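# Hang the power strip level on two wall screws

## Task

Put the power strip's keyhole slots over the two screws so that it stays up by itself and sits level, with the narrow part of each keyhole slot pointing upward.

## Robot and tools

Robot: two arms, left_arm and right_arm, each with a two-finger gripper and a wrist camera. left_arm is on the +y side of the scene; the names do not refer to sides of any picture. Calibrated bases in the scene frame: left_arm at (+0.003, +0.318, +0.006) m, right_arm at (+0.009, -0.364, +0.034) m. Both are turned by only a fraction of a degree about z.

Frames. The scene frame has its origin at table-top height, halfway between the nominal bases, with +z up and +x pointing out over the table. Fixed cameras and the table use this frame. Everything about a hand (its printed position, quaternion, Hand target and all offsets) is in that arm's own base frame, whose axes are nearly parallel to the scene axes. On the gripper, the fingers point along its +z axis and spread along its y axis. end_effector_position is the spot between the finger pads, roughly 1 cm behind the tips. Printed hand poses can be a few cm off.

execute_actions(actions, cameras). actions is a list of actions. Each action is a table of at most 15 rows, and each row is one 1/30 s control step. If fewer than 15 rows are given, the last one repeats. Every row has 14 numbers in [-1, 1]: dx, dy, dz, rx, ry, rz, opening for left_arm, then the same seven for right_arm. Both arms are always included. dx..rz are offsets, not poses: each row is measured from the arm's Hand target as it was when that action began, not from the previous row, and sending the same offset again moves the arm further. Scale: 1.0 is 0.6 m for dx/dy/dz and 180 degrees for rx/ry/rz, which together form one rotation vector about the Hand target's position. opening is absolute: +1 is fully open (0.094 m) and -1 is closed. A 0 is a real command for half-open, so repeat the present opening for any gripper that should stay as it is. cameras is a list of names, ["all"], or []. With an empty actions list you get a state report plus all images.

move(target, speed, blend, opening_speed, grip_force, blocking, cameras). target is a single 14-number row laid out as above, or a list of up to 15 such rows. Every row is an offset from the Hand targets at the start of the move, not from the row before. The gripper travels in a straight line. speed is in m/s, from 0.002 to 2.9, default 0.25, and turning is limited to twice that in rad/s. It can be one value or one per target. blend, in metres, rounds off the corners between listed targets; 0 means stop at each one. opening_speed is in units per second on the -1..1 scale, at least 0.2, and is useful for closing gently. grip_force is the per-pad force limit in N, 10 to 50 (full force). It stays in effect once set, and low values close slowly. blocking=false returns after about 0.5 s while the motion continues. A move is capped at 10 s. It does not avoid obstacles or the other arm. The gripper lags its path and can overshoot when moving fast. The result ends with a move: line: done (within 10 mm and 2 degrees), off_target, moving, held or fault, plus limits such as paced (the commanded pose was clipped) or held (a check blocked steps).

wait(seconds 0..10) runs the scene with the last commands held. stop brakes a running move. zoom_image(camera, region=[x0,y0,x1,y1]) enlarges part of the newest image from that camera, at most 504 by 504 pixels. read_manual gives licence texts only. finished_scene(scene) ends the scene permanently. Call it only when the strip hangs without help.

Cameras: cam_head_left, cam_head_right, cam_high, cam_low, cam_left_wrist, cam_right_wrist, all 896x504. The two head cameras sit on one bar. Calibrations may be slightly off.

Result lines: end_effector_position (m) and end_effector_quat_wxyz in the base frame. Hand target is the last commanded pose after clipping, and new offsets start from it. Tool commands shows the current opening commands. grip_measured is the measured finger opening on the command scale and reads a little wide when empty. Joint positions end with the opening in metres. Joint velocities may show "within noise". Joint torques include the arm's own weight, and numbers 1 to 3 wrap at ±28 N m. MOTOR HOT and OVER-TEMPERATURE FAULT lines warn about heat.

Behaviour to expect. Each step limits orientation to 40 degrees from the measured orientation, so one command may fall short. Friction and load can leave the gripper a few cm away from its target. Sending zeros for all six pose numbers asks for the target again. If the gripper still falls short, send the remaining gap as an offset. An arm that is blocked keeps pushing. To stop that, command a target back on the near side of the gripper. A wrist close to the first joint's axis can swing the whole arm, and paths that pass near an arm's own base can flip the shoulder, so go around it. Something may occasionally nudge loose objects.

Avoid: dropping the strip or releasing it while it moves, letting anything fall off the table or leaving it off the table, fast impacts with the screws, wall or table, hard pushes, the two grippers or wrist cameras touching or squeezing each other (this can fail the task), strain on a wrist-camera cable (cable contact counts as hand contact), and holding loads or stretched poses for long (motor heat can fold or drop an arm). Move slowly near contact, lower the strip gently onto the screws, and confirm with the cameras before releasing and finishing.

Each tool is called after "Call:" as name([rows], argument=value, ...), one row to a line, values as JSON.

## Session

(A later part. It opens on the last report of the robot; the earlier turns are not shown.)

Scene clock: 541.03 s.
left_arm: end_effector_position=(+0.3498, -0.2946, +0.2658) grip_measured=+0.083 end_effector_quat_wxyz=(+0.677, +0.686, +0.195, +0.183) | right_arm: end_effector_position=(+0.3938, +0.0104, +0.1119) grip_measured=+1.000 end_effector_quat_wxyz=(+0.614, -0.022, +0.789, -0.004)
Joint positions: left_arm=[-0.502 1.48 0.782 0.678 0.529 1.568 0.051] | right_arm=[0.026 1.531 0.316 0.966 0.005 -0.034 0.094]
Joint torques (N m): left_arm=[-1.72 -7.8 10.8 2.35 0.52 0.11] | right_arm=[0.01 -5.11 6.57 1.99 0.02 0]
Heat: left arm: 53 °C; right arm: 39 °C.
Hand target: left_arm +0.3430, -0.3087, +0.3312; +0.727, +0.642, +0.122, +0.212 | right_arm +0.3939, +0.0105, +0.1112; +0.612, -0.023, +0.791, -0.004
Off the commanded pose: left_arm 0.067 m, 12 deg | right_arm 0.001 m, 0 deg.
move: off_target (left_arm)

Call:
move([
  [0.007,-0.0115,0.004,0,0,0,-0.02,0,0,0,0,0,0,1],
], speed=0.05, cameras=["cam_head_left","cam_low"])

Call:
zoom_image(camera="cam_head_left", region=[370, 110, 490, 250])

Call:
zoom_image(camera="cam_low", region=[450, 130, 570, 210])

Scene clock: 548.33 s.
left_arm: end_effector_position=(+0.3504, -0.2954, +0.2656) grip_measured=+0.083 end_effector_quat_wxyz=(+0.674, +0.689, +0.197, +0.180) | right_arm: end_effector_position=(+0.3938, +0.0104, +0.1119) grip_measured=+1.000 end_effector_quat_wxyz=(+0.614, -0.022, +0.789, -0.004)
Joint positions: left_arm=[-0.503 1.48 0.792 0.657 0.529 1.568 0.051] | right_arm=[0.026 1.531 0.316 0.966 0.005 -0.034 0.094]
Joint torques (N m): left_arm=[-2.85 -6.54 11.92 2.44 0.36 0.1] | right_arm=[0.13 -5.23 6.64 2.02 -0.02 0]
Heat: left arm: 54 °C; right arm: 39 °C.
Hand target: left_arm +0.3472, -0.3155, +0.3336; +0.727, +0.642, +0.122, +0.212 | right_arm +0.3939, +0.0105, +0.1112; +0.612, -0.023, +0.791, -0.004
Off the commanded pose: left_arm 0.071 m, 12 deg | right_arm 0.001 m, 0 deg.
move: off_target (left_arm)
Images, in order (width x height): cam_head_left 896x504, cam_low 896x504.

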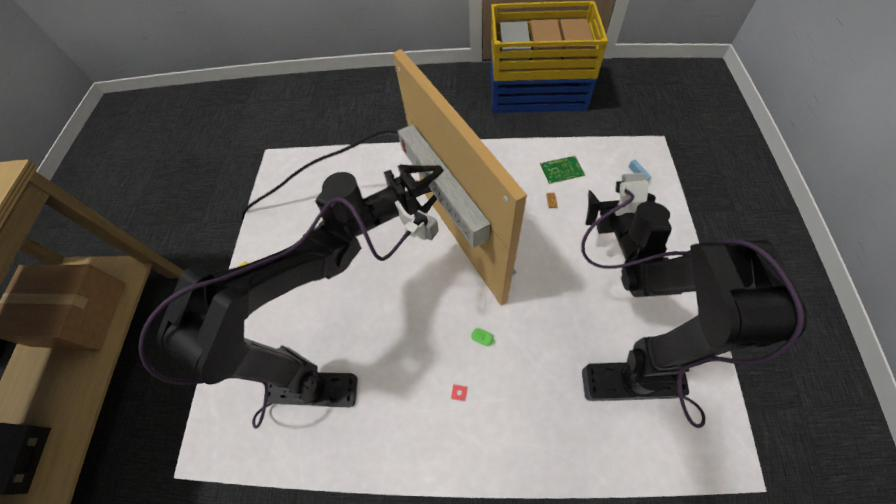

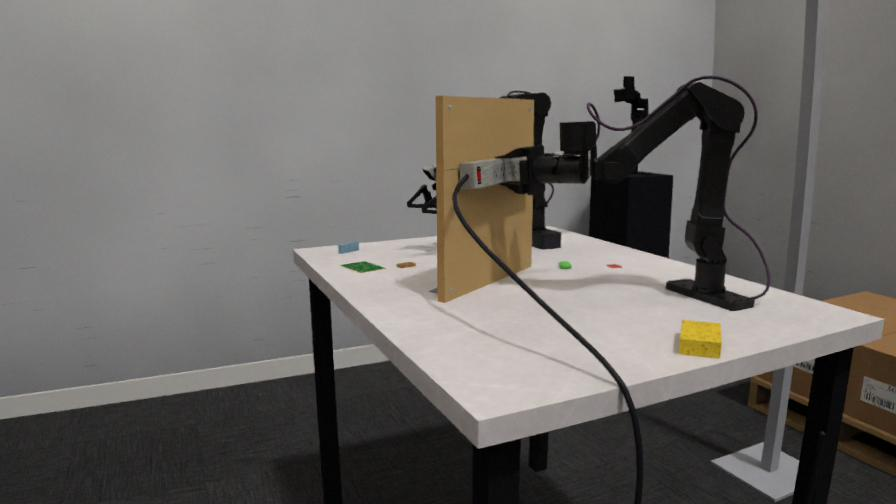

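Scaled by 3.600 from the camera's 896x504 image, which has a finer 1280x720 frame.

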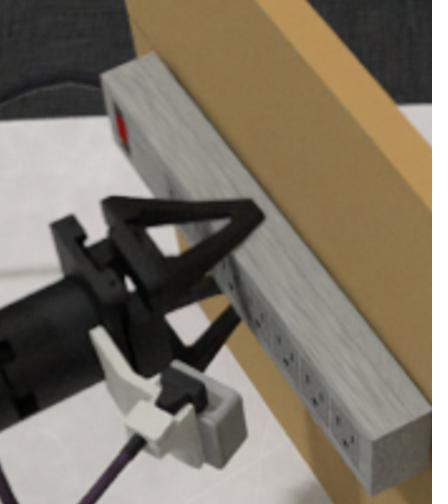

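Scaled by 4.200 from the camera's 896x504 image, which has a finer 1280x720 frame.

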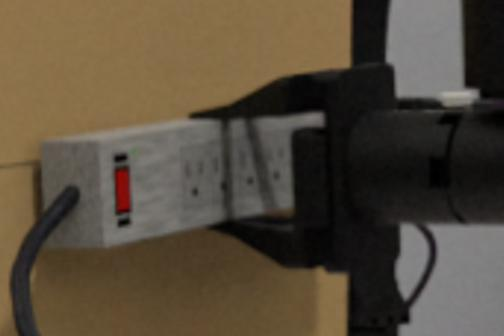

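Call:
move([
  [-0.0095,0.0157,0.012,0.0012,-0.0064,0,-0.02,0,0,0,0,0,0,1],
], speed=0.05)

Scene clock: 557.20 s.
left_arm: end_effector_position=(+0.3502, -0.2953, +0.2653) grip_measured=+0.083 end_effector_quat_wxyz=(+0.674, +0.689, +0.196, +0.179) | right_arm: end_effector_position=(+0.3938, +0.0104, +0.1119) grip_measured=+1.000 end_effector_quat_wxyz=(+0.614, -0.022, +0.789, -0.004)
Joint positions: left_arm=[-0.502 1.48 0.792 0.655 0.532 1.569 0.051] | right_arm=[0.026 1.531 0.316 0.966 0.005 -0.034 0.094]
Joint torques (N m): left_arm=[-1.39 -9.68 11.1 2.3 0.54 0.26] | right_arm=[-0.01 -5.18 6.82 2.03 -0.01 0.02]
Heat: left arm: 55 °C; right arm: 39 °C.
Hand target: left_arm +0.3416, -0.3061, +0.3407; +0.726, +0.641, +0.114, +0.219 | right_arm +0.3939, +0.0105, +0.1112; +0.612, -0.023, +0.791, -0.004
Off the commanded pose: left_arm 0.077 m, 13 deg | right_arm 0.001 m, 0 deg.
move: off_target (left_arm)

Call:
move([
  [-0.0085,0.0142,0,0,0,0,-0.02,0,0,0,0,0,0,1],
], speed=0.05)

Scene clock: 563.83 s.
left_arm: end_effector_position=(+0.3500, -0.2907, +0.2716) grip_measured=+0.083 end_effector_quat_wxyz=(+0.675, +0.687, +0.194, +0.187) | right_arm: end_effector_position=(+0.3938, +0.0104, +0.1119) grip_measured=+1.000 end_effector_quat_wxyz=(+0.614, -0.022, +0.789, -0.004)
Joint positions: left_arm=[-0.493 1.459 0.792 0.644 0.531 1.577 0.051] | right_arm=[0.026 1.531 0.316 0.966 0.005 -0.034 0.094]
Joint torques (N m): left_arm=[-0.66 -9.89 9.5 2.34 0.73 0.15] | right_arm=[-0.06 -5.19 6.54 2.03 -0.02 -0.02]
Heat: left arm: 55 °C; right arm: 39 °C.
Hand target: left_arm +0.3365, -0.2976, +0.3407; +0.726, +0.641, +0.114, +0.219 | right_arm +0.3939, +0.0105, +0.1112; +0.612, -0.023, +0.791, -0.004
Off the commanded pose: left_arm 0.071 m, 13 deg | right_arm 0.001 m, 0 deg.
move: off_target (left_arm)

Call:
move([
  [-0.0263,0.0347,-0.0353,0.006,0.0107,0,-0.02,0,0,0,0,0,0,1],
  [0.0073,-0.021,-0.0353,0.006,0.0107,0,-0.02,0,0,0,0,0,0,1],
], speed=0.06, cameras=["cam_head_left","cam_low"])

Call:
zoom_image(camera="cam_head_left", region=[370, 110, 490, 250])

Call:
zoom_image(camera="cam_low", region=[450, 130, 570, 210])

Scene clock: 591.07 s.
left_arm: end_effector_position=(+0.3451, -0.2941, +0.2640) grip_measured=+0.083 end_effector_quat_wxyz=(+0.672, +0.690, +0.196, +0.183) | right_arm: end_effector_position=(+0.3938, +0.0104, +0.1119) grip_measured=+1.000 end_effector_quat_wxyz=(+0.614, -0.022, +0.789, -0.004)
Joint positions: left_arm=[-0.509 1.459 0.771 0.655 0.52 1.577 0.051] | right_arm=[0.026 1.531 0.316 0.966 0.005 -0.034 0.094]
Joint torques (N m): left_arm=[-1.84 -5.9 10.51 2.4 0.55 0.16] | right_arm=[0.02 -5.23 6.6 2.02 0 -0.01]
Heat: left arm: 57 °C; right arm: 38 °C.
Hand target: left_arm +0.3408, -0.3103, +0.3195; +0.718, +0.652, +0.124, +0.209 | right_arm +0.3939, +0.0105, +0.1112; +0.612, -0.023, +0.791, -0.004
Off the commanded pose: left_arm 0.058 m, 11 deg | right_arm 0.001 m, 0 deg.
move: off_target (left_arm)
Images, in order (width x height): cam_head_left 896x504, cam_low 896x504.

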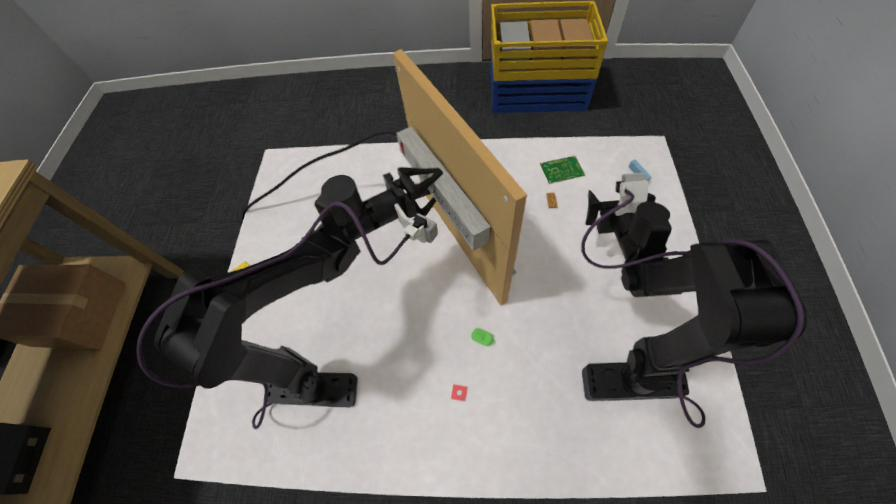

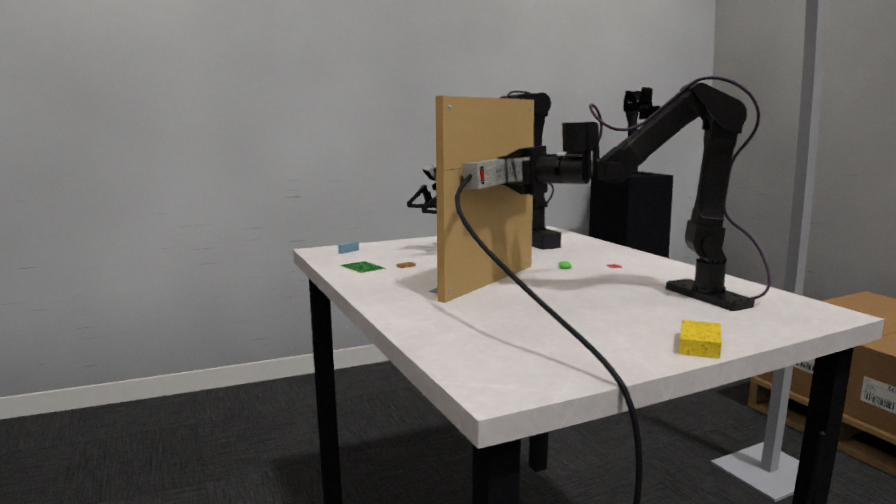

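Scaled by 3.600 from the camera's 896x504 image, which has a finer 1280x720 frame.

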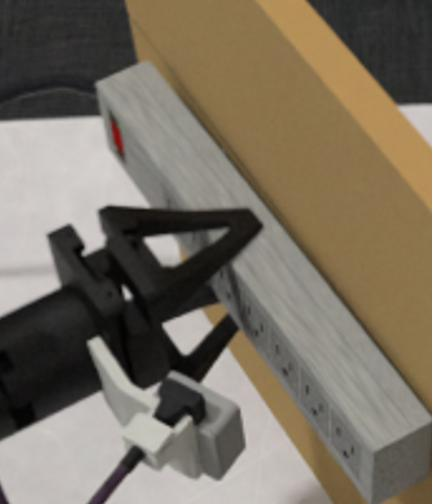

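Scaled by 4.200 from the camera's 896x504 image, which has a finer 1280x720 frame.

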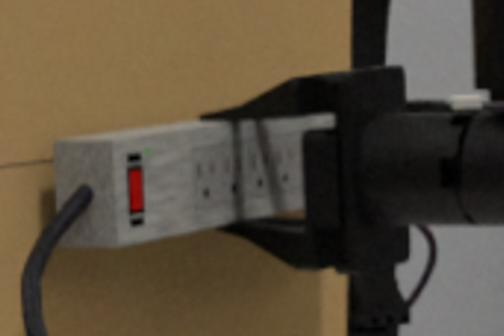

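Call:
move([
  [-0.0168,0.0278,0.04,-0.0119,-0.0072,0,-0.02,0,0,0,0,0,0,1],
  [-0.003,0.004,0.007,-0.0119,-0.0072,0,-0.02,0,0,0,0,0,0,1],
], speed=0.06)

Scene clock: 603.17 s.
left_arm: end_effector_position=(+0.3487, -0.2932, +0.2720) grip_measured=+0.083 end_effector_quat_wxyz=(+0.685, +0.676, +0.194, +0.190) | right_arm: end_effector_position=(+0.3938, +0.0104, +0.1119) grip_measured=+1.000 end_effector_quat_wxyz=(+0.614, -0.022, +0.789, -0.004)
Joint positions: left_arm=[-0.504 1.472 0.771 0.714 0.517 1.555 0.051] | right_arm=[0.026 1.531 0.316 0.966 0.005 -0.034 0.094]
Joint torques (N m): left_arm=[-2.14 -6.13 8.91 2.6 0.55 0.17] | right_arm=[0.09 -5.16 6.71 2.01 0.02 -0.02]
Heat: left arm: 58 °C; right arm: 38 °C.
Hand target: left_arm +0.3391, -0.3078, +0.3237; +0.732, +0.636, +0.120, +0.214 | right_arm +0.3939, +0.0105, +0.1112; +0.612, -0.023, +0.791, -0.004
Off the commanded pose: left_arm 0.055 m, 11 deg | right_arm 0.001 m, 0 deg.
move: off_target (left_arm)

Call:
move([
  [-0.0065,-0.005,-0.012,0.002,0.0012,0,-0.02,0,0,0,0,0,0,1],
], speed=0.05)

Scene clock: 613.70 s.
left_arm: end_effector_position=(+0.3486, -0.2935, +0.2726) grip_measured=+0.083 end_effector_quat_wxyz=(+0.685, +0.676, +0.192, +0.192) | right_arm: end_effector_position=(+0.3938, +0.0104, +0.1119) grip_measured=+1.000 end_effector_quat_wxyz=(+0.614, -0.022, +0.789, -0.004)
Joint positions: left_arm=[-0.506 1.472 0.771 0.717 0.515 1.56 0.051] | right_arm=[0.026 1.531 0.316 0.966 0.005 -0.034 0.094]
Joint torques (N m): left_arm=[-3.45 -5.93 7.57 2.64 0.41 0.17] | right_arm=[0.03 -5.15 6.69 2.02 -0.01 -0.01]
Heat: left arm: 61 °C; right arm: 38 °C.
Hand target: left_arm +0.3351, -0.3108, +0.3165; +0.730, +0.638, +0.121, +0.213 | right_arm +0.3939, +0.0105, +0.1112; +0.612, -0.023, +0.791, -0.004
Off the commanded pose: left_arm 0.049 m, 11 deg | right_arm 0.001 m, 0 deg.
move: off_target (left_arm)

Call:
move([
  [-0.0252,0.0578,0.0117,0.0028,0.0017,0,-0.02,0,0,0,0,0,0,1],
  [0.0095,0.0008,0.0117,0.0028,0.0017,0,-0.02,0,0,0,0,0,0,1],
], speed=0.06)

Scene clock: 625.07 s.
left_arm: end_effector_position=(+0.3466, -0.2941, +0.2686) grip_measured=+0.083 end_effector_quat_wxyz=(+0.682, +0.680, +0.195, +0.187) | right_arm: end_effector_position=(+0.3938, +0.0104, +0.1119) grip_measured=+1.000 end_effector_quat_wxyz=(+0.614, -0.022, +0.789, -0.004)
Joint positions: left_arm=[-0.51 1.468 0.765 0.703 0.514 1.558 0.051] | right_arm=[0.026 1.531 0.316 0.966 0.005 -0.034 0.094]
Joint torques (N m): left_arm=[-1.92 -5.97 10.56 2.37 0.58 0.24] | right_arm=[-0.13 -5.22 6.57 2.02 -0.02 0.02]
Heat: left arm: 63 °C; right arm: 38 °C.
Hand target: left_arm +0.3408, -0.3103, +0.3236; +0.726, +0.642, +0.122, +0.212 | right_arm +0.3939, +0.0105, +0.1112; +0.612, -0.023, +0.791, -0.004
Off the commanded pose: left_arm 0.058 m, 11 deg | right_arm 0.001 m, 0 deg.
move: off_target (left_arm)

Call:
move([
  [0.0095,-0.0175,0,0,0,0,-0.02,0,0,0,0,0,0,1],
], speed=0.06, cameras=["cam_head_left","cam_low"])

Call:
zoom_image(camera="cam_head_left", region=[370, 110, 490, 250])

Call:
zoom_image(camera="cam_low", region=[450, 130, 570, 210])

Scene clock: 632.67 s.
left_arm: end_effector_position=(+0.3490, -0.2970, +0.2680) grip_measured=+0.083 end_effector_quat_wxyz=(+0.682, +0.681, +0.193, +0.185) | right_arm: end_effector_position=(+0.3938, +0.0104, +0.1119) grip_measured=+1.000 end_effector_quat_wxyz=(+0.614, -0.022, +0.789, -0.004)
Joint positions: left_arm=[-0.511 1.484 0.779 0.703 0.518 1.56 0.051] | right_arm=[0.026 1.531 0.316 0.966 0.005 -0.034 0.094]
Joint torques (N m): left_arm=[-3.6 -4.71 11.75 2.4 0.31 0.21] | right_arm=[0.01 -5.19 6.6 2.03 0.01 0.01]
Heat: left arm: 61 °C; right arm: 38 °C.
Hand target: left_arm +0.3465, -0.3208, +0.3234; +0.726, +0.642, +0.122, +0.212 | right_arm +0.3939, +0.0105, +0.1112; +0.612, -0.023, +0.791, -0.004
Off the commanded pose: left_arm 0.060 m, 11 deg | right_arm 0.001 m, 0 deg.
move: off_target (left_arm)
Images, in order (width x height): cam_head_left 896x504, cam_low 896x504.

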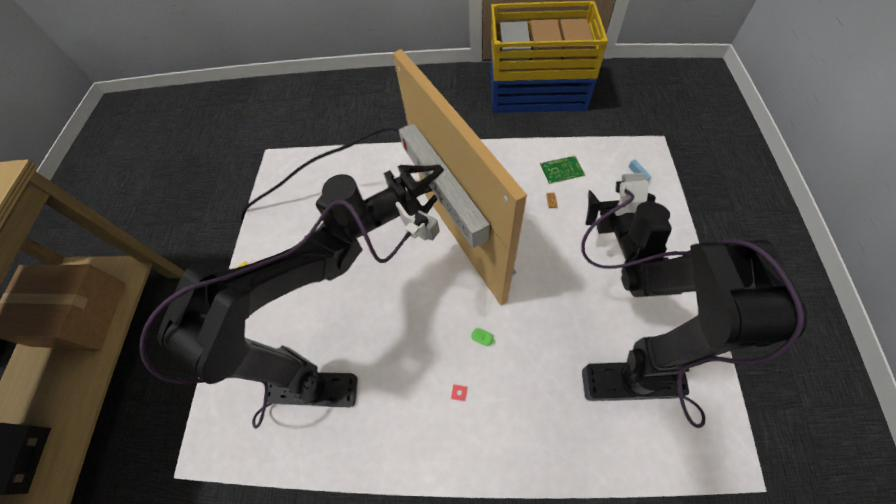

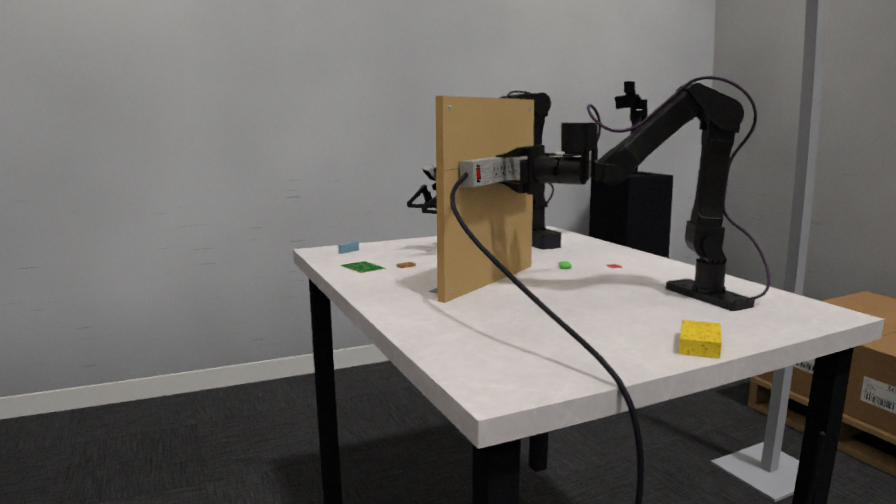

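Scaled by 3.600 from the camera's 896x504 image, which has a finer 1280x720 frame.

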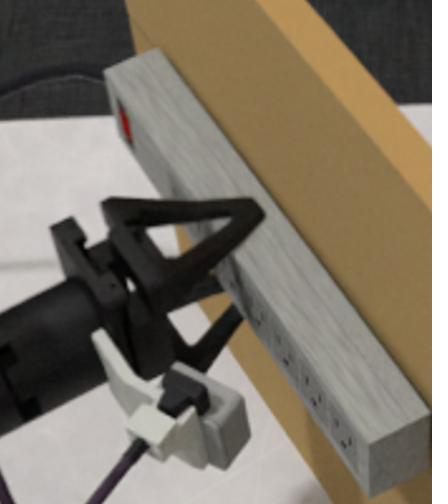

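Scaled by 4.200 from the camera's 896x504 image, which has a finer 1280x720 frame.

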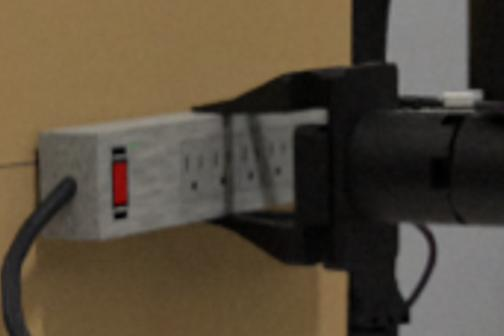

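Call:
move([
  [-0.047,0.0728,0,0,0,0,-0.02,0,0,0,0,0,0,1],
  [-0.0123,0.0158,0,0,0,0,-0.02,0,0,0,0,0,0,1],
  [-0.0028,-0.0017,0,0,0,0,-0.02,0,0,0,0,0,0,1],
], speed=0.06)

Scene clock: 651.43 s.
left_arm: end_effector_position=(+0.3444, -0.2983, +0.2690) grip_measured=+0.083 end_effector_quat_wxyz=(+0.683, +0.681, +0.190, +0.186) | right_arm: end_effector_position=(+0.3938, +0.0104, +0.1119) grip_measured=+1.000 end_effector_quat_wxyz=(+0.614, -0.022, +0.789, -0.004)
Joint positions: left_arm=[-0.521 1.472 0.769 0.704 0.512 1.563 0.051] | right_arm=[0.026 1.531 0.316 0.966 0.005 -0.034 0.094]
Joint torques (N m): left_arm=[-3.26 -4.05 12.26 2.36 0.28 0.18] | right_arm=[-0.08 -5.27 6.6 2.04 -0.04 0.03]
Heat: left arm: 59 °C; right arm: 38 °C.
Hand target: left_arm +0.3448, -0.3218, +0.3236; +0.726, +0.642, +0.122, +0.212 | right_arm +0.3939, +0.0105, +0.1112; +0.612, -0.023, +0.791, -0.004
Off the commanded pose: left_arm 0.059 m, 11 deg | right_arm 0.001 m, 0 deg.
move: off_target (left_arm)

Call:
move([
  [-0.0425,0.0753,0,0,0,0,-0.02,0,0,0,0,0,0,1],
  [-0.0078,0.0185,0,0,0,0,-0.02,0,0,0,0,0,0,1],
  [0.0017,0.001,0,0,0,0,-0.02,0,0,0,0,0,0,1],
], speed=0.06)

Scene clock: 660.00 s.
left_arm: end_effector_position=(+0.3454, -0.2978, +0.2695) grip_measured=+0.083 end_effector_quat_wxyz=(+0.683, +0.680, +0.190, +0.186) | right_arm: end_effector_position=(+0.3938, +0.0104, +0.1119) grip_measured=+1.000 end_effector_quat_wxyz=(+0.614, -0.022, +0.789, -0.004)
Joint positions: left_arm=[-0.518 1.474 0.771 0.706 0.515 1.562 0.051] | right_arm=[0.026 1.531 0.316 0.966 0.005 -0.034 0.094]
Joint torques (N m): left_arm=[-3.21 -4 12.26 2.37 0.31 0.19] | right_arm=[-0.05 -5.34 6.61 2.06 -0.03 -0.01]
Heat: left arm: 58 °C; right arm: 38 °C.
Hand target: left_arm +0.3458, -0.3213, +0.3234; +0.726, +0.642, +0.122, +0.212 | right_arm +0.3939, +0.0105, +0.1112; +0.612, -0.023, +0.791, -0.004
Off the commanded pose: left_arm 0.059 m, 11 deg | right_arm 0.001 m, 0 deg.
move: off_target (left_arm)

Call:
move([
  [0.0143,0.0086,-0.004,0,0,0,-0.02,0,0,0,0,0,0,1],
], speed=0.03)

Call:
move([
  [0.0072,0.0043,-0.008,0,0,0,-0.02,0,0,0,0,0,0,1],
], speed=0.03)

Scene clock: 671.00 s.
left_arm: end_effector_position=(+0.3460, -0.2973, +0.2693) grip_measured=+0.083 end_effector_quat_wxyz=(+0.689, +0.680, +0.178, +0.177) | right_arm: end_effector_position=(+0.3938, +0.0104, +0.1119) grip_measured=+1.000 end_effector_quat_wxyz=(+0.614, -0.022, +0.789, -0.004)
Joint positions: left_arm=[-0.499 1.491 0.776 0.73 0.563 1.558 0.051] | right_arm=[0.026 1.531 0.316 0.966 0.005 -0.034 0.094]
Joint torques (N m): left_arm=[-2.26 -3.71 12.71 2.25 0.07 0.16] | right_arm=[-0.05 -5.26 6.57 2.02 -0.03 -0.01]
Heat: left arm: 58 °C; right arm: 38 °C.
Hand target: left_arm +0.3544, -0.3161, +0.3211; +0.726, +0.642, +0.122, +0.212 | right_arm +0.3939, +0.0105, +0.1112; +0.612, -0.023, +0.791, -0.004
Off the commanded pose: left_arm 0.056 m, 10 deg | right_arm 0.001 m, 0 deg.
move: off_target (left_arm)

Scene clock: 671.90 s.
left_arm: end_effector_position=(+0.3462, -0.2973, +0.2688) grip_measured=+0.083 end_effector_quat_wxyz=(+0.695, +0.678, +0.168, +0.170) | right_arm: end_effector_position=(+0.3938, +0.0104, +0.1119) grip_measured=+1.000 end_effector_quat_wxyz=(+0.614, -0.022, +0.789, -0.004)
Joint positions: left_arm=[-0.487 1.509 0.776 0.762 0.6 1.552 0.051] | right_arm=[0.026 1.531 0.316 0.966 0.005 -0.034 0.094]
Joint torques (N m): left_arm=[-2.19 -3.54 12.64 2.18 -0.2 0.18] | right_arm=[0.01 -5.22 6.8 2.03 0.04 0.01]
Heat: left arm: 58 °C; right arm: 38 °C.
Hand target: left_arm +0.3587, -0.3136, +0.3162; +0.726, +0.642, +0.122, +0.212 | right_arm +0.3939, +0.0105, +0.1112; +0.612, -0.023, +0.791, -0.004
Off the commanded pose: left_arm 0.052 m, 9 deg | right_arm 0.001 m, 0 deg.
move: off_target (left_arm)

Call:
execute_actions(actions=[], cameras=["cam_head_left","cam_low","cam_head_right"])

Call:
zoom_image(camera="cam_head_left", region=[380, 110, 500, 250])

Call:
zoom_image(camera="cam_low", region=[440, 140, 540, 200])

Scene clock: 678.33 s.
left_arm: end_effector_position=(+0.3463, -0.2972, +0.2689) grip_measured=+0.083 end_effector_quat_wxyz=(+0.695, +0.678, +0.168, +0.171) | right_arm: end_effector_position=(+0.3938, +0.0104, +0.1119) grip_measured=+1.000 end_effector_quat_wxyz=(+0.614, -0.022, +0.789, -0.004)
Joint positions: left_arm=[-0.486 1.509 0.776 0.762 0.6 1.552 0.051] | right_arm=[0.026 1.531 0.316 0.966 0.005 -0.034 0.094]
Joint velocities: within noise
Joint torques (N m): left_arm=[-2.15 -3.54 12.6 2.2 -0.2 0.16] | right_arm=[0.05 -5.11 6.69 2.02 -0.01 0]
Heat: left arm: 59 °C; right arm: 38 °C.
Hand target: left_arm +0.3588, -0.3134, +0.3163; +0.726, +0.642, +0.122, +0.212 | right_arm +0.3939, +0.0105, +0.1112; +0.612, -0.023, +0.791, -0.004
Tool commands: left_gripper/opening=-0.02 right_gripper/opening=+1.0
Off the commanded pose: left_arm 0.052 m, 9 deg | right_arm 0.001 m, 0 deg.
Images, in order (width x height): cam_head_left 896x504, cam_head_right 896x504, cam_low 896x504.

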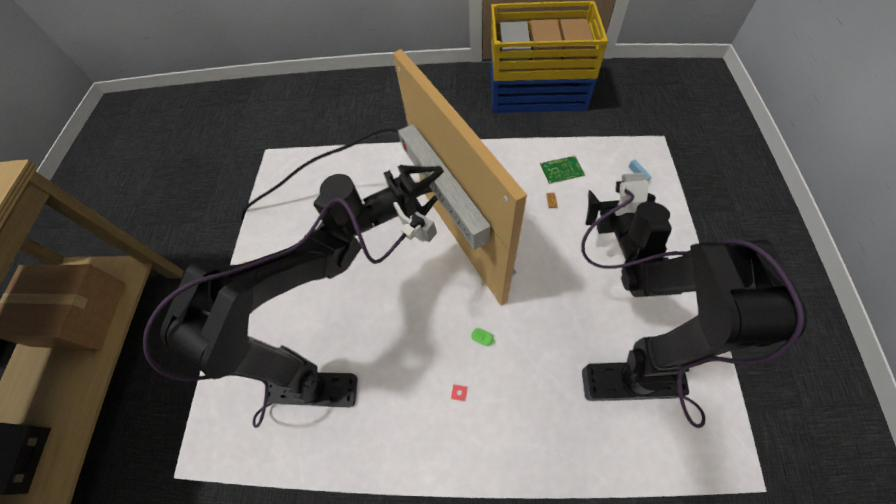

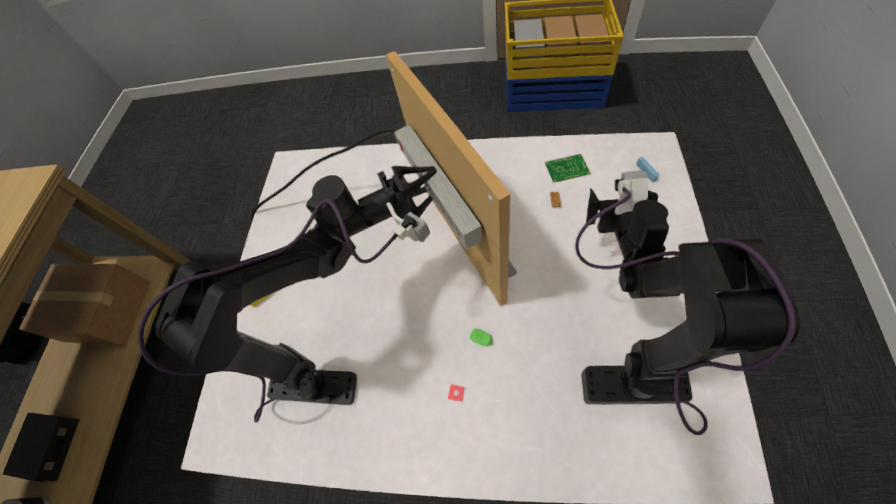

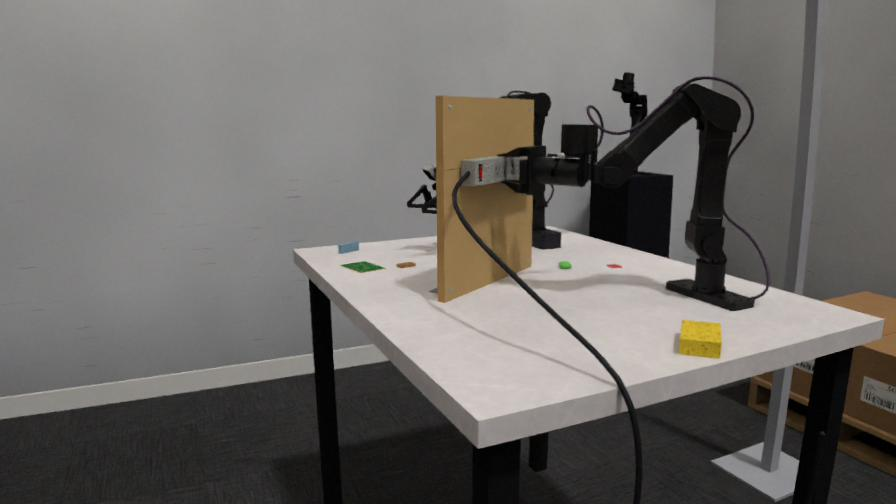

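Scaled by 3.600 from the camera's 896x504 image, which has a finer 1280x720 frame.

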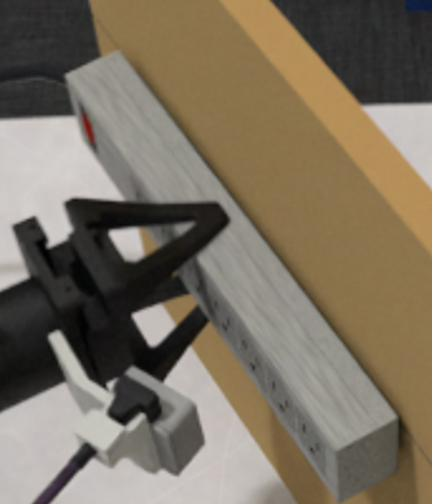

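Scaled by 5.040 from the camera's 896x504 image, which has a finer 1280x720 frame.

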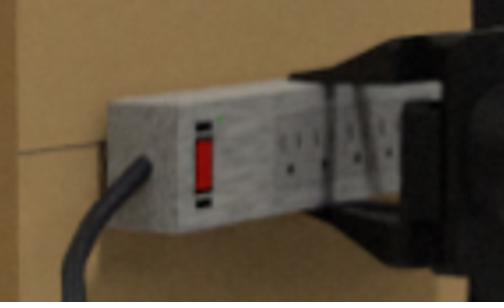

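Call:
move([
  [-0.006,-0.006,-0.015,0,0,0,-0.02,0,0,0,0,0,0,1],
], speed=0.03)

Call:
move([
  [0,0,-0.0133,0,0,0,-0.02,0,0,0,0,0,0,1],
], speed=0.03)

Scene clock: 689.60 s.
left_arm: end_effector_position=(+0.3463, -0.2975, +0.2690) grip_measured=+0.083 end_effector_quat_wxyz=(+0.696, +0.677, +0.166, +0.170) | right_arm: end_effector_position=(+0.3938, +0.0104, +0.1119) grip_measured=+1.000 end_effector_quat_wxyz=(+0.614, -0.022, +0.789, -0.004)
Joint positions: left_arm=[-0.485 1.514 0.776 0.771 0.605 1.551 0.051] | right_arm=[0.026 1.531 0.316 0.966 0.005 -0.034 0.094]
Joint torques (N m): left_arm=[-3.85 -2.82 10.89 2.35 -0.45 0.23] | right_arm=[-0.03 -5.12 6.67 2.03 -0.01 -0.02]
Heat: left arm: 61 °C; right arm: 38 °C.
Hand target: left_arm +0.3552, -0.3171, +0.3072; +0.726, +0.642, +0.122, +0.212 | right_arm +0.3939, +0.0105, +0.1112; +0.612, -0.023, +0.791, -0.004
Off the commanded pose: left_arm 0.044 m, 9 deg | right_arm 0.001 m, 0 deg.
move: off_target (left_arm)

Scene clock: 690.50 s.
left_arm: end_effector_position=(+0.3464, -0.2976, +0.2690) grip_measured=+0.083 end_effector_quat_wxyz=(+0.701, +0.675, +0.159, +0.166) | right_arm: end_effector_position=(+0.3938, +0.0104, +0.1119) grip_measured=+1.000 end_effector_quat_wxyz=(+0.614, -0.022, +0.789, -0.004)
Joint positions: left_arm=[-0.478 1.527 0.776 0.798 0.629 1.545 0.051] | right_arm=[0.026 1.531 0.316 0.966 0.005 -0.034 0.094]
Joint torques (N m): left_arm=[-4.57 -2.52 9.72 2.39 -0.73 0.27] | right_arm=[0.05 -5.23 6.54 2.04 -0.01 -0.01]
Heat: left arm: 61 °C; right arm: 38 °C.
Hand target: left_arm +0.3552, -0.3171, +0.2992; +0.726, +0.642, +0.122, +0.212 | right_arm +0.3939, +0.0105, +0.1112; +0.612, -0.023, +0.791, -0.004
Off the commanded pose: left_arm 0.037 m, 8 deg | right_arm 0.001 m, 0 deg.
move: off_target (left_arm)

Call:
move([
  [-0.0157,-0.007,0.0403,0,0,0,-0.02,0,0,0,0,0,0,1],
], speed=0.04, cameras=["cam_left_wrist"])

Scene clock: 719.10 s.
left_arm: end_effector_position=(+0.3461, -0.2975, +0.2689) grip_measured=+0.083 end_effector_quat_wxyz=(+0.693, +0.679, +0.171, +0.172) | right_arm: end_effector_position=(+0.3938, +0.0104, +0.1119) grip_measured=+1.000 end_effector_quat_wxyz=(+0.614, -0.022, +0.789, -0.004)
Joint positions: left_arm=[-0.491 1.504 0.776 0.753 0.59 1.554 0.051] | right_arm=[0.026 1.531 0.316 0.966 0.005 -0.034 0.094]
Joint torques (N m): left_arm=[-5.87 -6.45 11.79 1.97 -0.56 0.17] | right_arm=[0.08 -5.11 6.48 2.04 -0.01 -0.01]
Heat: left arm: 59 °C; right arm: 38 °C.
Hand target: left_arm +0.3457, -0.3213, +0.3234; +0.726, +0.642, +0.122, +0.212 | right_arm +0.3939, +0.0105, +0.1112; +0.612, -0.023, +0.791, -0.004
Off the commanded pose: left_arm 0.060 m, 9 deg | right_arm 0.001 m, 0 deg.
move: off_target (left_arm)
camera_calibration:
cam_left_wrist: T_world_to_cam=[[-0.0111156, -0.0242313, -0.999645, 0.264539], [0.603107, 0.797235, -0.0260312, 0.0715435], [0.797583, -0.603182, 0.00575233, -0.364554], [0, 0, 0, 1]] pos_world=[0.250554, -0.27052, 0.268404]
Images, in order (width x height): cam_left_wrist 896x504.

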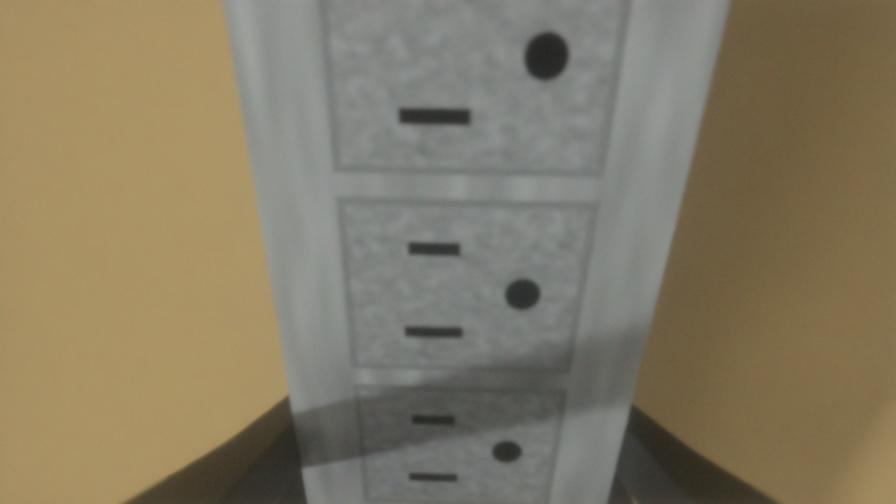

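Call:
move([
  [-0.006,-0.004,0,0,0,0.033,-0.02,0,0,0,0,0,0,1],
], speed=0.05)

Scene clock: 725.33 s.
left_arm: end_effector_position=(+0.3468, -0.2980, +0.2707) grip_measured=+0.083 end_effector_quat_wxyz=(+0.668, +0.682, +0.213, +0.209) | right_arm: end_effector_position=(+0.3938, +0.0104, +0.1119) grip_measured=+1.000 end_effector_quat_wxyz=(+0.614, -0.022, +0.789, -0.004)
Joint positions: left_arm=[-0.554 1.443 0.776 0.646 0.41 1.58 0.051] | right_arm=[0.026 1.531 0.316 0.966 0.005 -0.034 0.094]
Joint torques (N m): left_arm=[-6.24 -4.89 9.66 2.66 -0.37 0.24] | right_arm=[-0.1 -5.23 6.68 2.02 -0.02 0]
Heat: left arm: 59 °C; right arm: 38 °C.
Hand target: left_arm +0.3421, -0.3237, +0.3236; +0.715, +0.635, +0.155, +0.249 | right_arm +0.3939, +0.0105, +0.1112; +0.612, -0.023, +0.791, -0.004
Off the commanded pose: left_arm 0.059 m, 11 deg | right_arm 0.001 m, 0 deg.
move: off_target (left_arm)

Call:
move([
  [-0.012,0.02,0,0,0,-0.018,-0.02,0,0,0,0,0,0,1],
], speed=0.05, cameras=["cam_left_wrist","cam_head_left"])

Call:
zoom_image(camera="cam_head_left", region=[380, 110, 500, 250])

Scene clock: 730.80 s.
left_arm: end_effector_position=(+0.3455, -0.2978, +0.2715) grip_measured=+0.083 end_effector_quat_wxyz=(+0.669, +0.683, +0.207, +0.208) | right_arm: end_effector_position=(+0.3938, +0.0104, +0.1119) grip_measured=+1.000 end_effector_quat_wxyz=(+0.614, -0.022, +0.789, -0.004)
Joint positions: left_arm=[-0.549 1.441 0.776 0.645 0.426 1.586 0.051] | right_arm=[0.026 1.531 0.316 0.966 0.005 -0.034 0.094]
Joint torques (N m): left_arm=[-1.92 -6.32 7.99 2.72 0.6 0.13] | right_arm=[-0.1 -5.14 6.63 2.04 0 -0.01]
Heat: left arm: 61 °C; right arm: 38 °C.
Hand target: left_arm +0.3349, -0.3117, +0.3235; +0.721, +0.639, +0.137, +0.229 | right_arm +0.3939, +0.0105, +0.1112; +0.612, -0.023, +0.791, -0.004
Off the commanded pose: left_arm 0.055 m, 11 deg | right_arm 0.001 m, 0 deg.
move: off_target (left_arm)
camera_calibration:
cam_left_wrist: T_world_to_cam=[[-0.0211662, 0.0124887, -0.999698, 0.281691], [0.516096, 0.856531, -0.000226883, 0.112941], [0.856269, -0.515945, -0.0245749, -0.350382], [0, 0, 0, 1]] pos_world=[0.247695, -0.281033, 0.273021]
Images, in order (width x height): cam_head_left 896x504, cam_left_wrist 896x504.

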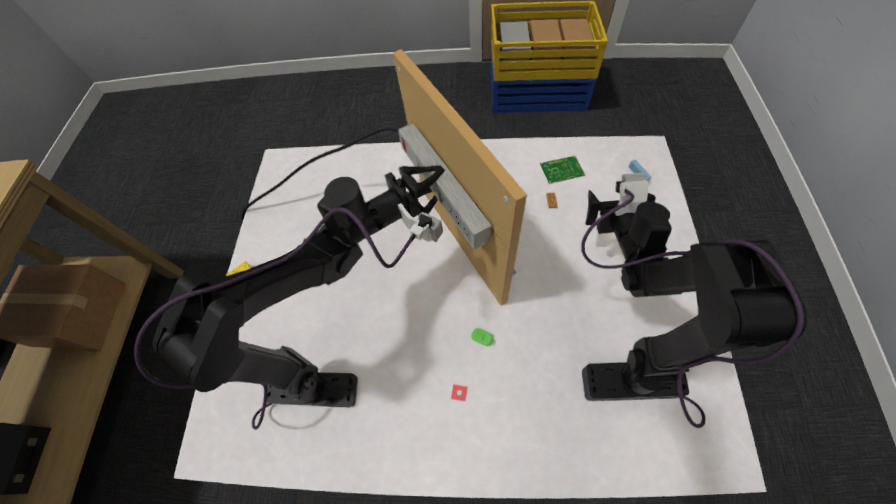

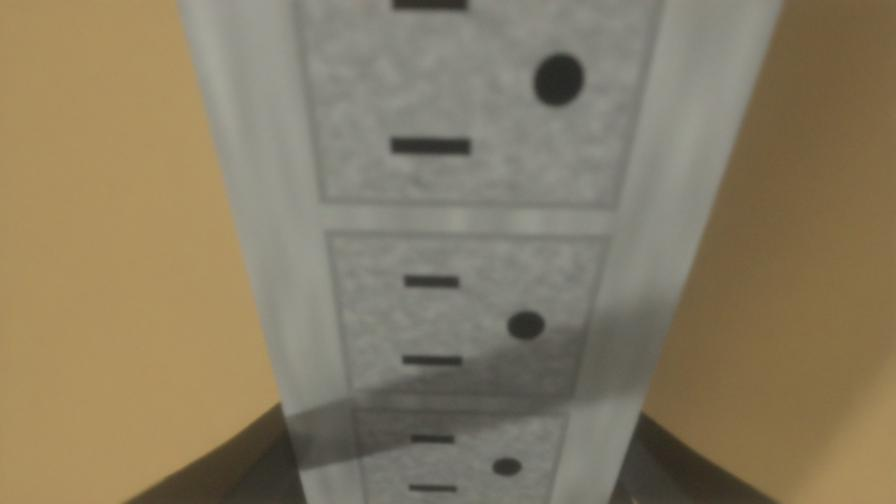

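Scaled by 3.600 from the camera's 896x504 image, which has a finer 1280x720 frame.

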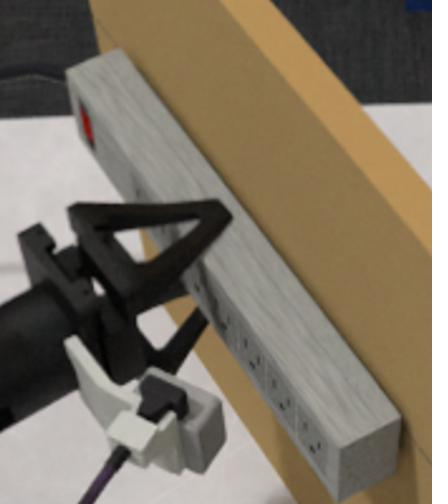

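Call:
move([
  [-0.02,0.033,0.02,0,0,0,-0.02,0,0,0,0,0,0,1],
  [-0.0055,0.014,0.014,0,0,0,-0.02,0,0,0,0,0,0,1],
], speed=0.06)

Scene clock: 748.37 s.
left_arm: end_effector_position=(+0.3420, -0.2901, +0.2867) grip_measured=+0.083 end_effector_quat_wxyz=(+0.678, +0.675, +0.201, +0.212) | right_arm: end_effector_position=(+0.3938, +0.0104, +0.1119) grip_measured=+1.000 end_effector_quat_wxyz=(+0.614, -0.022, +0.789, -0.004)
Joint positions: left_arm=[-0.531 1.399 0.776 0.634 0.448 1.579 0.051] | right_arm=[0.026 1.531 0.316 0.966 0.005 -0.034 0.094]
Joint torques (N m): left_arm=[-1.94 -5.72 8.32 2.48 0.55 0.14] | right_arm=[0.06 -5.18 6.64 2.06 -0.02 -0.01]
Heat: left arm: 66 °C; right arm: 38 °C.
Hand target: left_arm +0.3316, -0.3034, +0.3319; +0.721, +0.639, +0.137, +0.229 | right_arm +0.3939, +0.0105, +0.1112; +0.612, -0.023, +0.791, -0.004
Off the commanded pose: left_arm 0.048 m, 10 deg | right_arm 0.001 m, 0 deg.
move: off_target (left_arm)

Call:
move([
  [0.0078,-0.0128,-0.003,-0.0034,0.0057,0,-0.02,0,0,0,0,0,0,1],
  [0.0125,-0.0205,-0.045,-0.0034,0.0057,0,-0.02,0,0,0,0,0,0,1],
], speed=0.03, blend=[0.003,0], cameras=["cam_low"])

Call:
zoom_image(camera="cam_low", region=[440, 140, 540, 200])

Scene clock: 757.13 s.
left_arm: end_effector_position=(+0.3456, -0.2984, +0.2752) grip_measured=+0.083 end_effector_quat_wxyz=(+0.688, +0.666, +0.202, +0.205) | right_arm: end_effector_position=(+0.3938, +0.0104, +0.1119) grip_measured=+1.000 end_effector_quat_wxyz=(+0.614, -0.022, +0.789, -0.004)
Joint positions: left_arm=[-0.544 1.464 0.756 0.741 0.443 1.552 0.051] | right_arm=[0.026 1.531 0.316 0.966 0.005 -0.034 0.094]
Joint torques (N m): left_arm=[-3.02 -3.44 7.6 2.57 0.27 0.25] | right_arm=[0.05 -5.18 6.64 2.04 -0.01 -0.01]
Heat: left arm: 65 °C; right arm: 38 °C.
Hand target: left_arm +0.3392, -0.3156, +0.3049; +0.723, +0.637, +0.145, +0.223 | right_arm +0.3939, +0.0105, +0.1112; +0.612, -0.023, +0.791, -0.004
Off the commanded pose: left_arm 0.035 m, 9 deg | right_arm 0.001 m, 0 deg.
move: off_target (left_arm)
Images, in order (width x height): cam_low 896x504.

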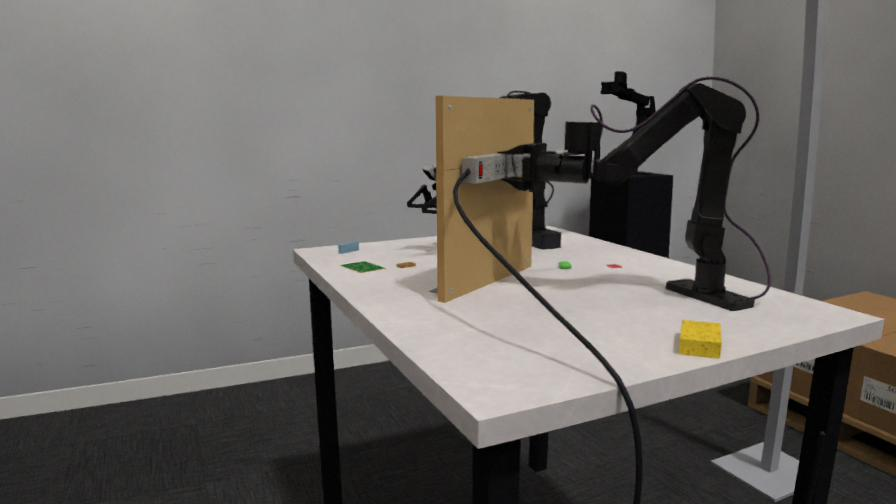

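Scaled by 5.040 from the camera's 896x504 image, which has a finer 1280x720 frame.

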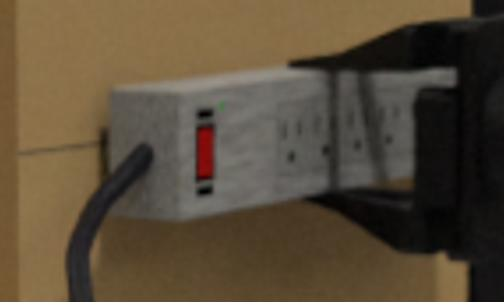

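Call:
move([
  [0.003,0.0015,-0.02,0,0,0,-0.02,0,0,0,0,0,0,1],
], speed=0.03)

Call:
move([
  [0,0,-0.015,0,0,0,-0.02,0,0,0,0,0,0,1],
], speed=0.03)

Scene clock: 761.37 s.
left_arm: end_effector_position=(+0.3455, -0.2981, +0.2738) grip_measured=+0.083 end_effector_quat_wxyz=(+0.701, +0.655, +0.195, +0.206) | right_arm: end_effector_position=(+0.3938, +0.0104, +0.1119) grip_measured=+1.000 end_effector_quat_wxyz=(+0.614, -0.022, +0.789, -0.004)
Joint positions: left_arm=[-0.539 1.491 0.731 0.834 0.455 1.534 0.051] | right_arm=[0.026 1.531 0.316 0.966 0.005 -0.034 0.094]
Joint torques (N m): left_arm=[-3 -2.88 7.65 2.27 0.18 0.43] | right_arm=[0.03 -5.22 6.57 2.03 -0.02 0.03]
Heat: left arm: 66 °C; right arm: 38 °C.
Hand target: left_arm +0.3410, -0.3147, +0.2927; +0.723, +0.637, +0.145, +0.222 | right_arm +0.3939, +0.0105, +0.1112; +0.612, -0.023, +0.791, -0.004
Off the commanded pose: left_arm 0.026 m, 7 deg | right_arm 0.001 m, 0 deg.
move: off_target (left_arm)

Scene clock: 762.33 s.
left_arm: end_effector_position=(+0.3454, -0.2979, +0.2731) grip_measured=+0.083 end_effector_quat_wxyz=(+0.710, +0.644, +0.192, +0.208) | right_arm: end_effector_position=(+0.3938, +0.0104, +0.1119) grip_measured=+1.000 end_effector_quat_wxyz=(+0.614, -0.022, +0.789, -0.004)
Joint positions: left_arm=[-0.539 1.512 0.712 0.908 0.455 1.519 0.051] | right_arm=[0.026 1.531 0.316 0.966 0.005 -0.034 0.094]
Joint torques (N m): left_arm=[-3.14 -2.76 7.46 2 0.18 0.56] | right_arm=[-0.03 -5.29 6.53 2.03 -0.01 -0.02]
Heat: left arm: 66 °C; right arm: 38 °C.
Hand target: left_arm +0.3409, -0.3147, +0.2839; +0.723, +0.637, +0.145, +0.223 | right_arm +0.3939, +0.0105, +0.1112; +0.612, -0.023, +0.791, -0.004
Off the commanded pose: left_arm 0.020 m, 6 deg | right_arm 0.001 m, 0 deg.
move: off_target (left_arm)

Call:
move([
  [0.0103,-0.0171,0.02,0,0,0,-0.02,0,0,0,0,0,0,1],
], speed=0.04, cameras=["cam_low","cam_head_left","cam_head_right"])

Call:
zoom_image(camera="cam_low", region=[440, 140, 540, 200])

Call:
zoom_image(camera="cam_head_left", region=[380, 110, 500, 250])

Scene clock: 774.57 s.
left_arm: end_effector_position=(+0.3455, -0.2979, +0.2726) grip_measured=+0.083 end_effector_quat_wxyz=(+0.710, +0.645, +0.192, +0.208) | right_arm: end_effector_position=(+0.3938, +0.0104, +0.1119) grip_measured=+1.000 end_effector_quat_wxyz=(+0.614, -0.022, +0.789, -0.004)
Joint positions: left_arm=[-0.539 1.512 0.712 0.906 0.455 1.519 0.051] | right_arm=[0.026 1.531 0.316 0.966 0.005 -0.034 0.094]
Joint torques (N m): left_arm=[-4.72 -2.33 11.74 1.6 -0.02 0.57] | right_arm=[0.03 -5.18 6.64 2.04 -0.03 0.01]
Heat: left arm: 61 °C; right arm: 38 °C.
Hand target: left_arm +0.3471, -0.3250, +0.2959; +0.723, +0.637, +0.145, +0.223 | right_arm +0.3939, +0.0105, +0.1112; +0.612, -0.023, +0.791, -0.004
Off the commanded pose: left_arm 0.036 m, 6 deg | right_arm 0.001 m, 0 deg.
move: off_target (left_arm)
Images, in order (width x height): cam_head_left 896x504, cam_head_right 896x504, cam_low 896x504.

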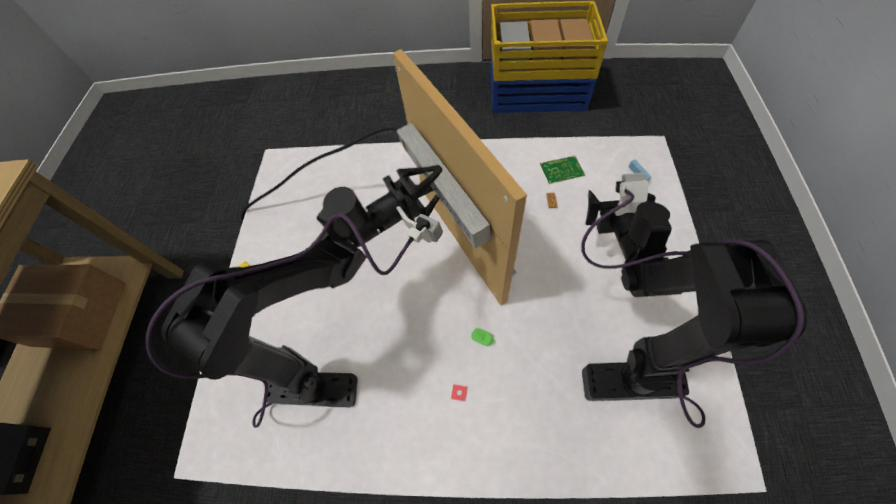

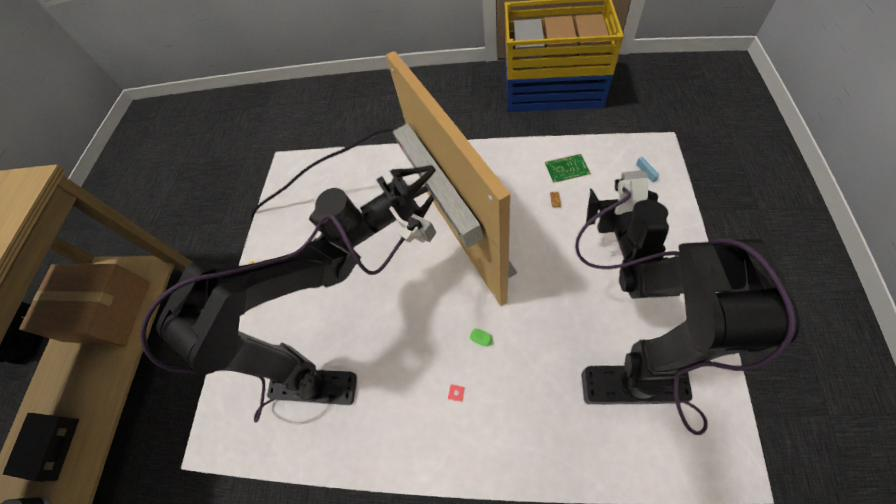

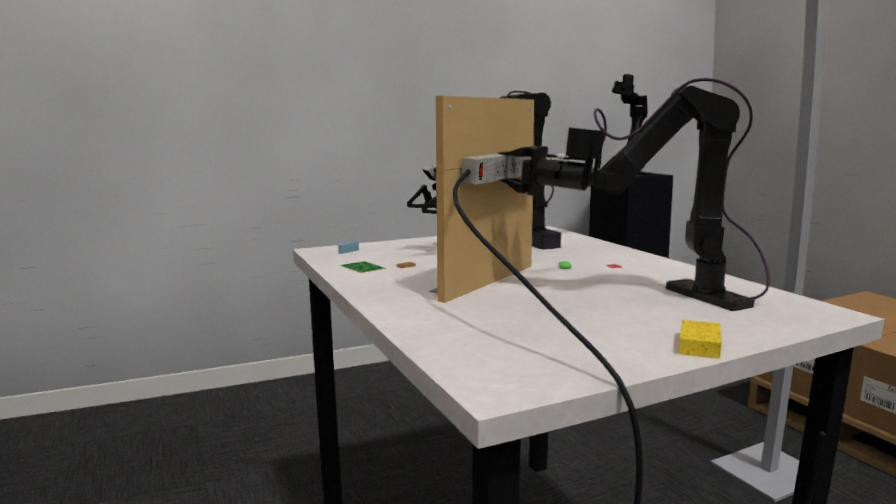

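Scaled by 5.040 from the camera's 896x504 image, which has a finer 1280x720 frame.

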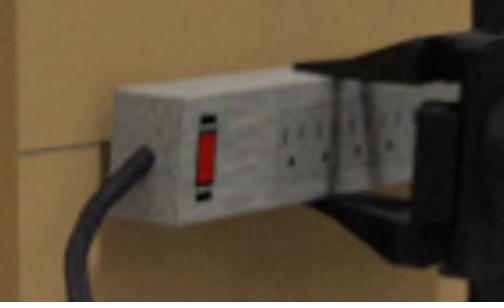

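Scaled by 3.600 from the camera's 896x504 image, which has a finer 1280x720 frame.

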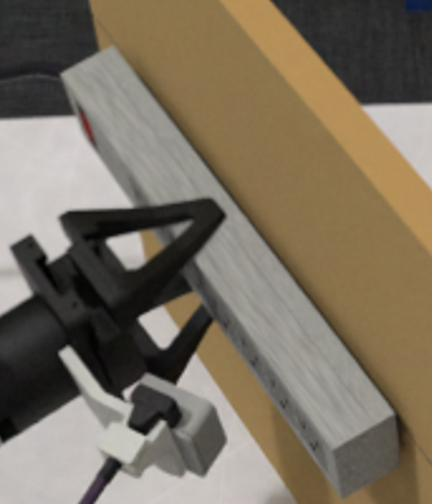

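Call:
move([
  [-0.0547,0.0873,0.0425,0,0,0,-0.02,0,0,0,0,0,0,1],
  [-0.02,0.0303,0.0425,0,0,0,-0.02,0,0,0,0,0,0,1],
], speed=0.07)

Scene clock: 801.23 s.
left_arm: end_effector_position=(+0.3382, -0.2931, +0.2677) grip_measured=+0.083 end_effector_quat_wxyz=(+0.679, +0.676, +0.208, +0.197) | right_arm: end_effector_position=(+0.3938, +0.0104, +0.1119) grip_measured=+1.000 end_effector_quat_wxyz=(+0.614, -0.022, +0.789, -0.004)
Joint positions: left_arm=[-0.54 1.426 0.726 0.7 0.451 1.555 0.051] | right_arm=[0.026 1.531 0.316 0.966 0.005 -0.034 0.094]
Joint torques (N m): left_arm=[-1.54 -5.6 10.25 2.36 0.45 0.17] | right_arm=[-0.02 -5.15 6.5 2.01 -0.02 0.01]
Heat: left arm: 57 °C; right arm: 38 °C.
Hand target: left_arm +0.3351, -0.3068, +0.3214; +0.723, +0.637, +0.145, +0.223 | right_arm +0.3939, +0.0105, +0.1112; +0.612, -0.023, +0.791, -0.004
Off the commanded pose: left_arm 0.056 m, 10 deg | right_arm 0.001 m, 0 deg.
move: off_target (left_arm)


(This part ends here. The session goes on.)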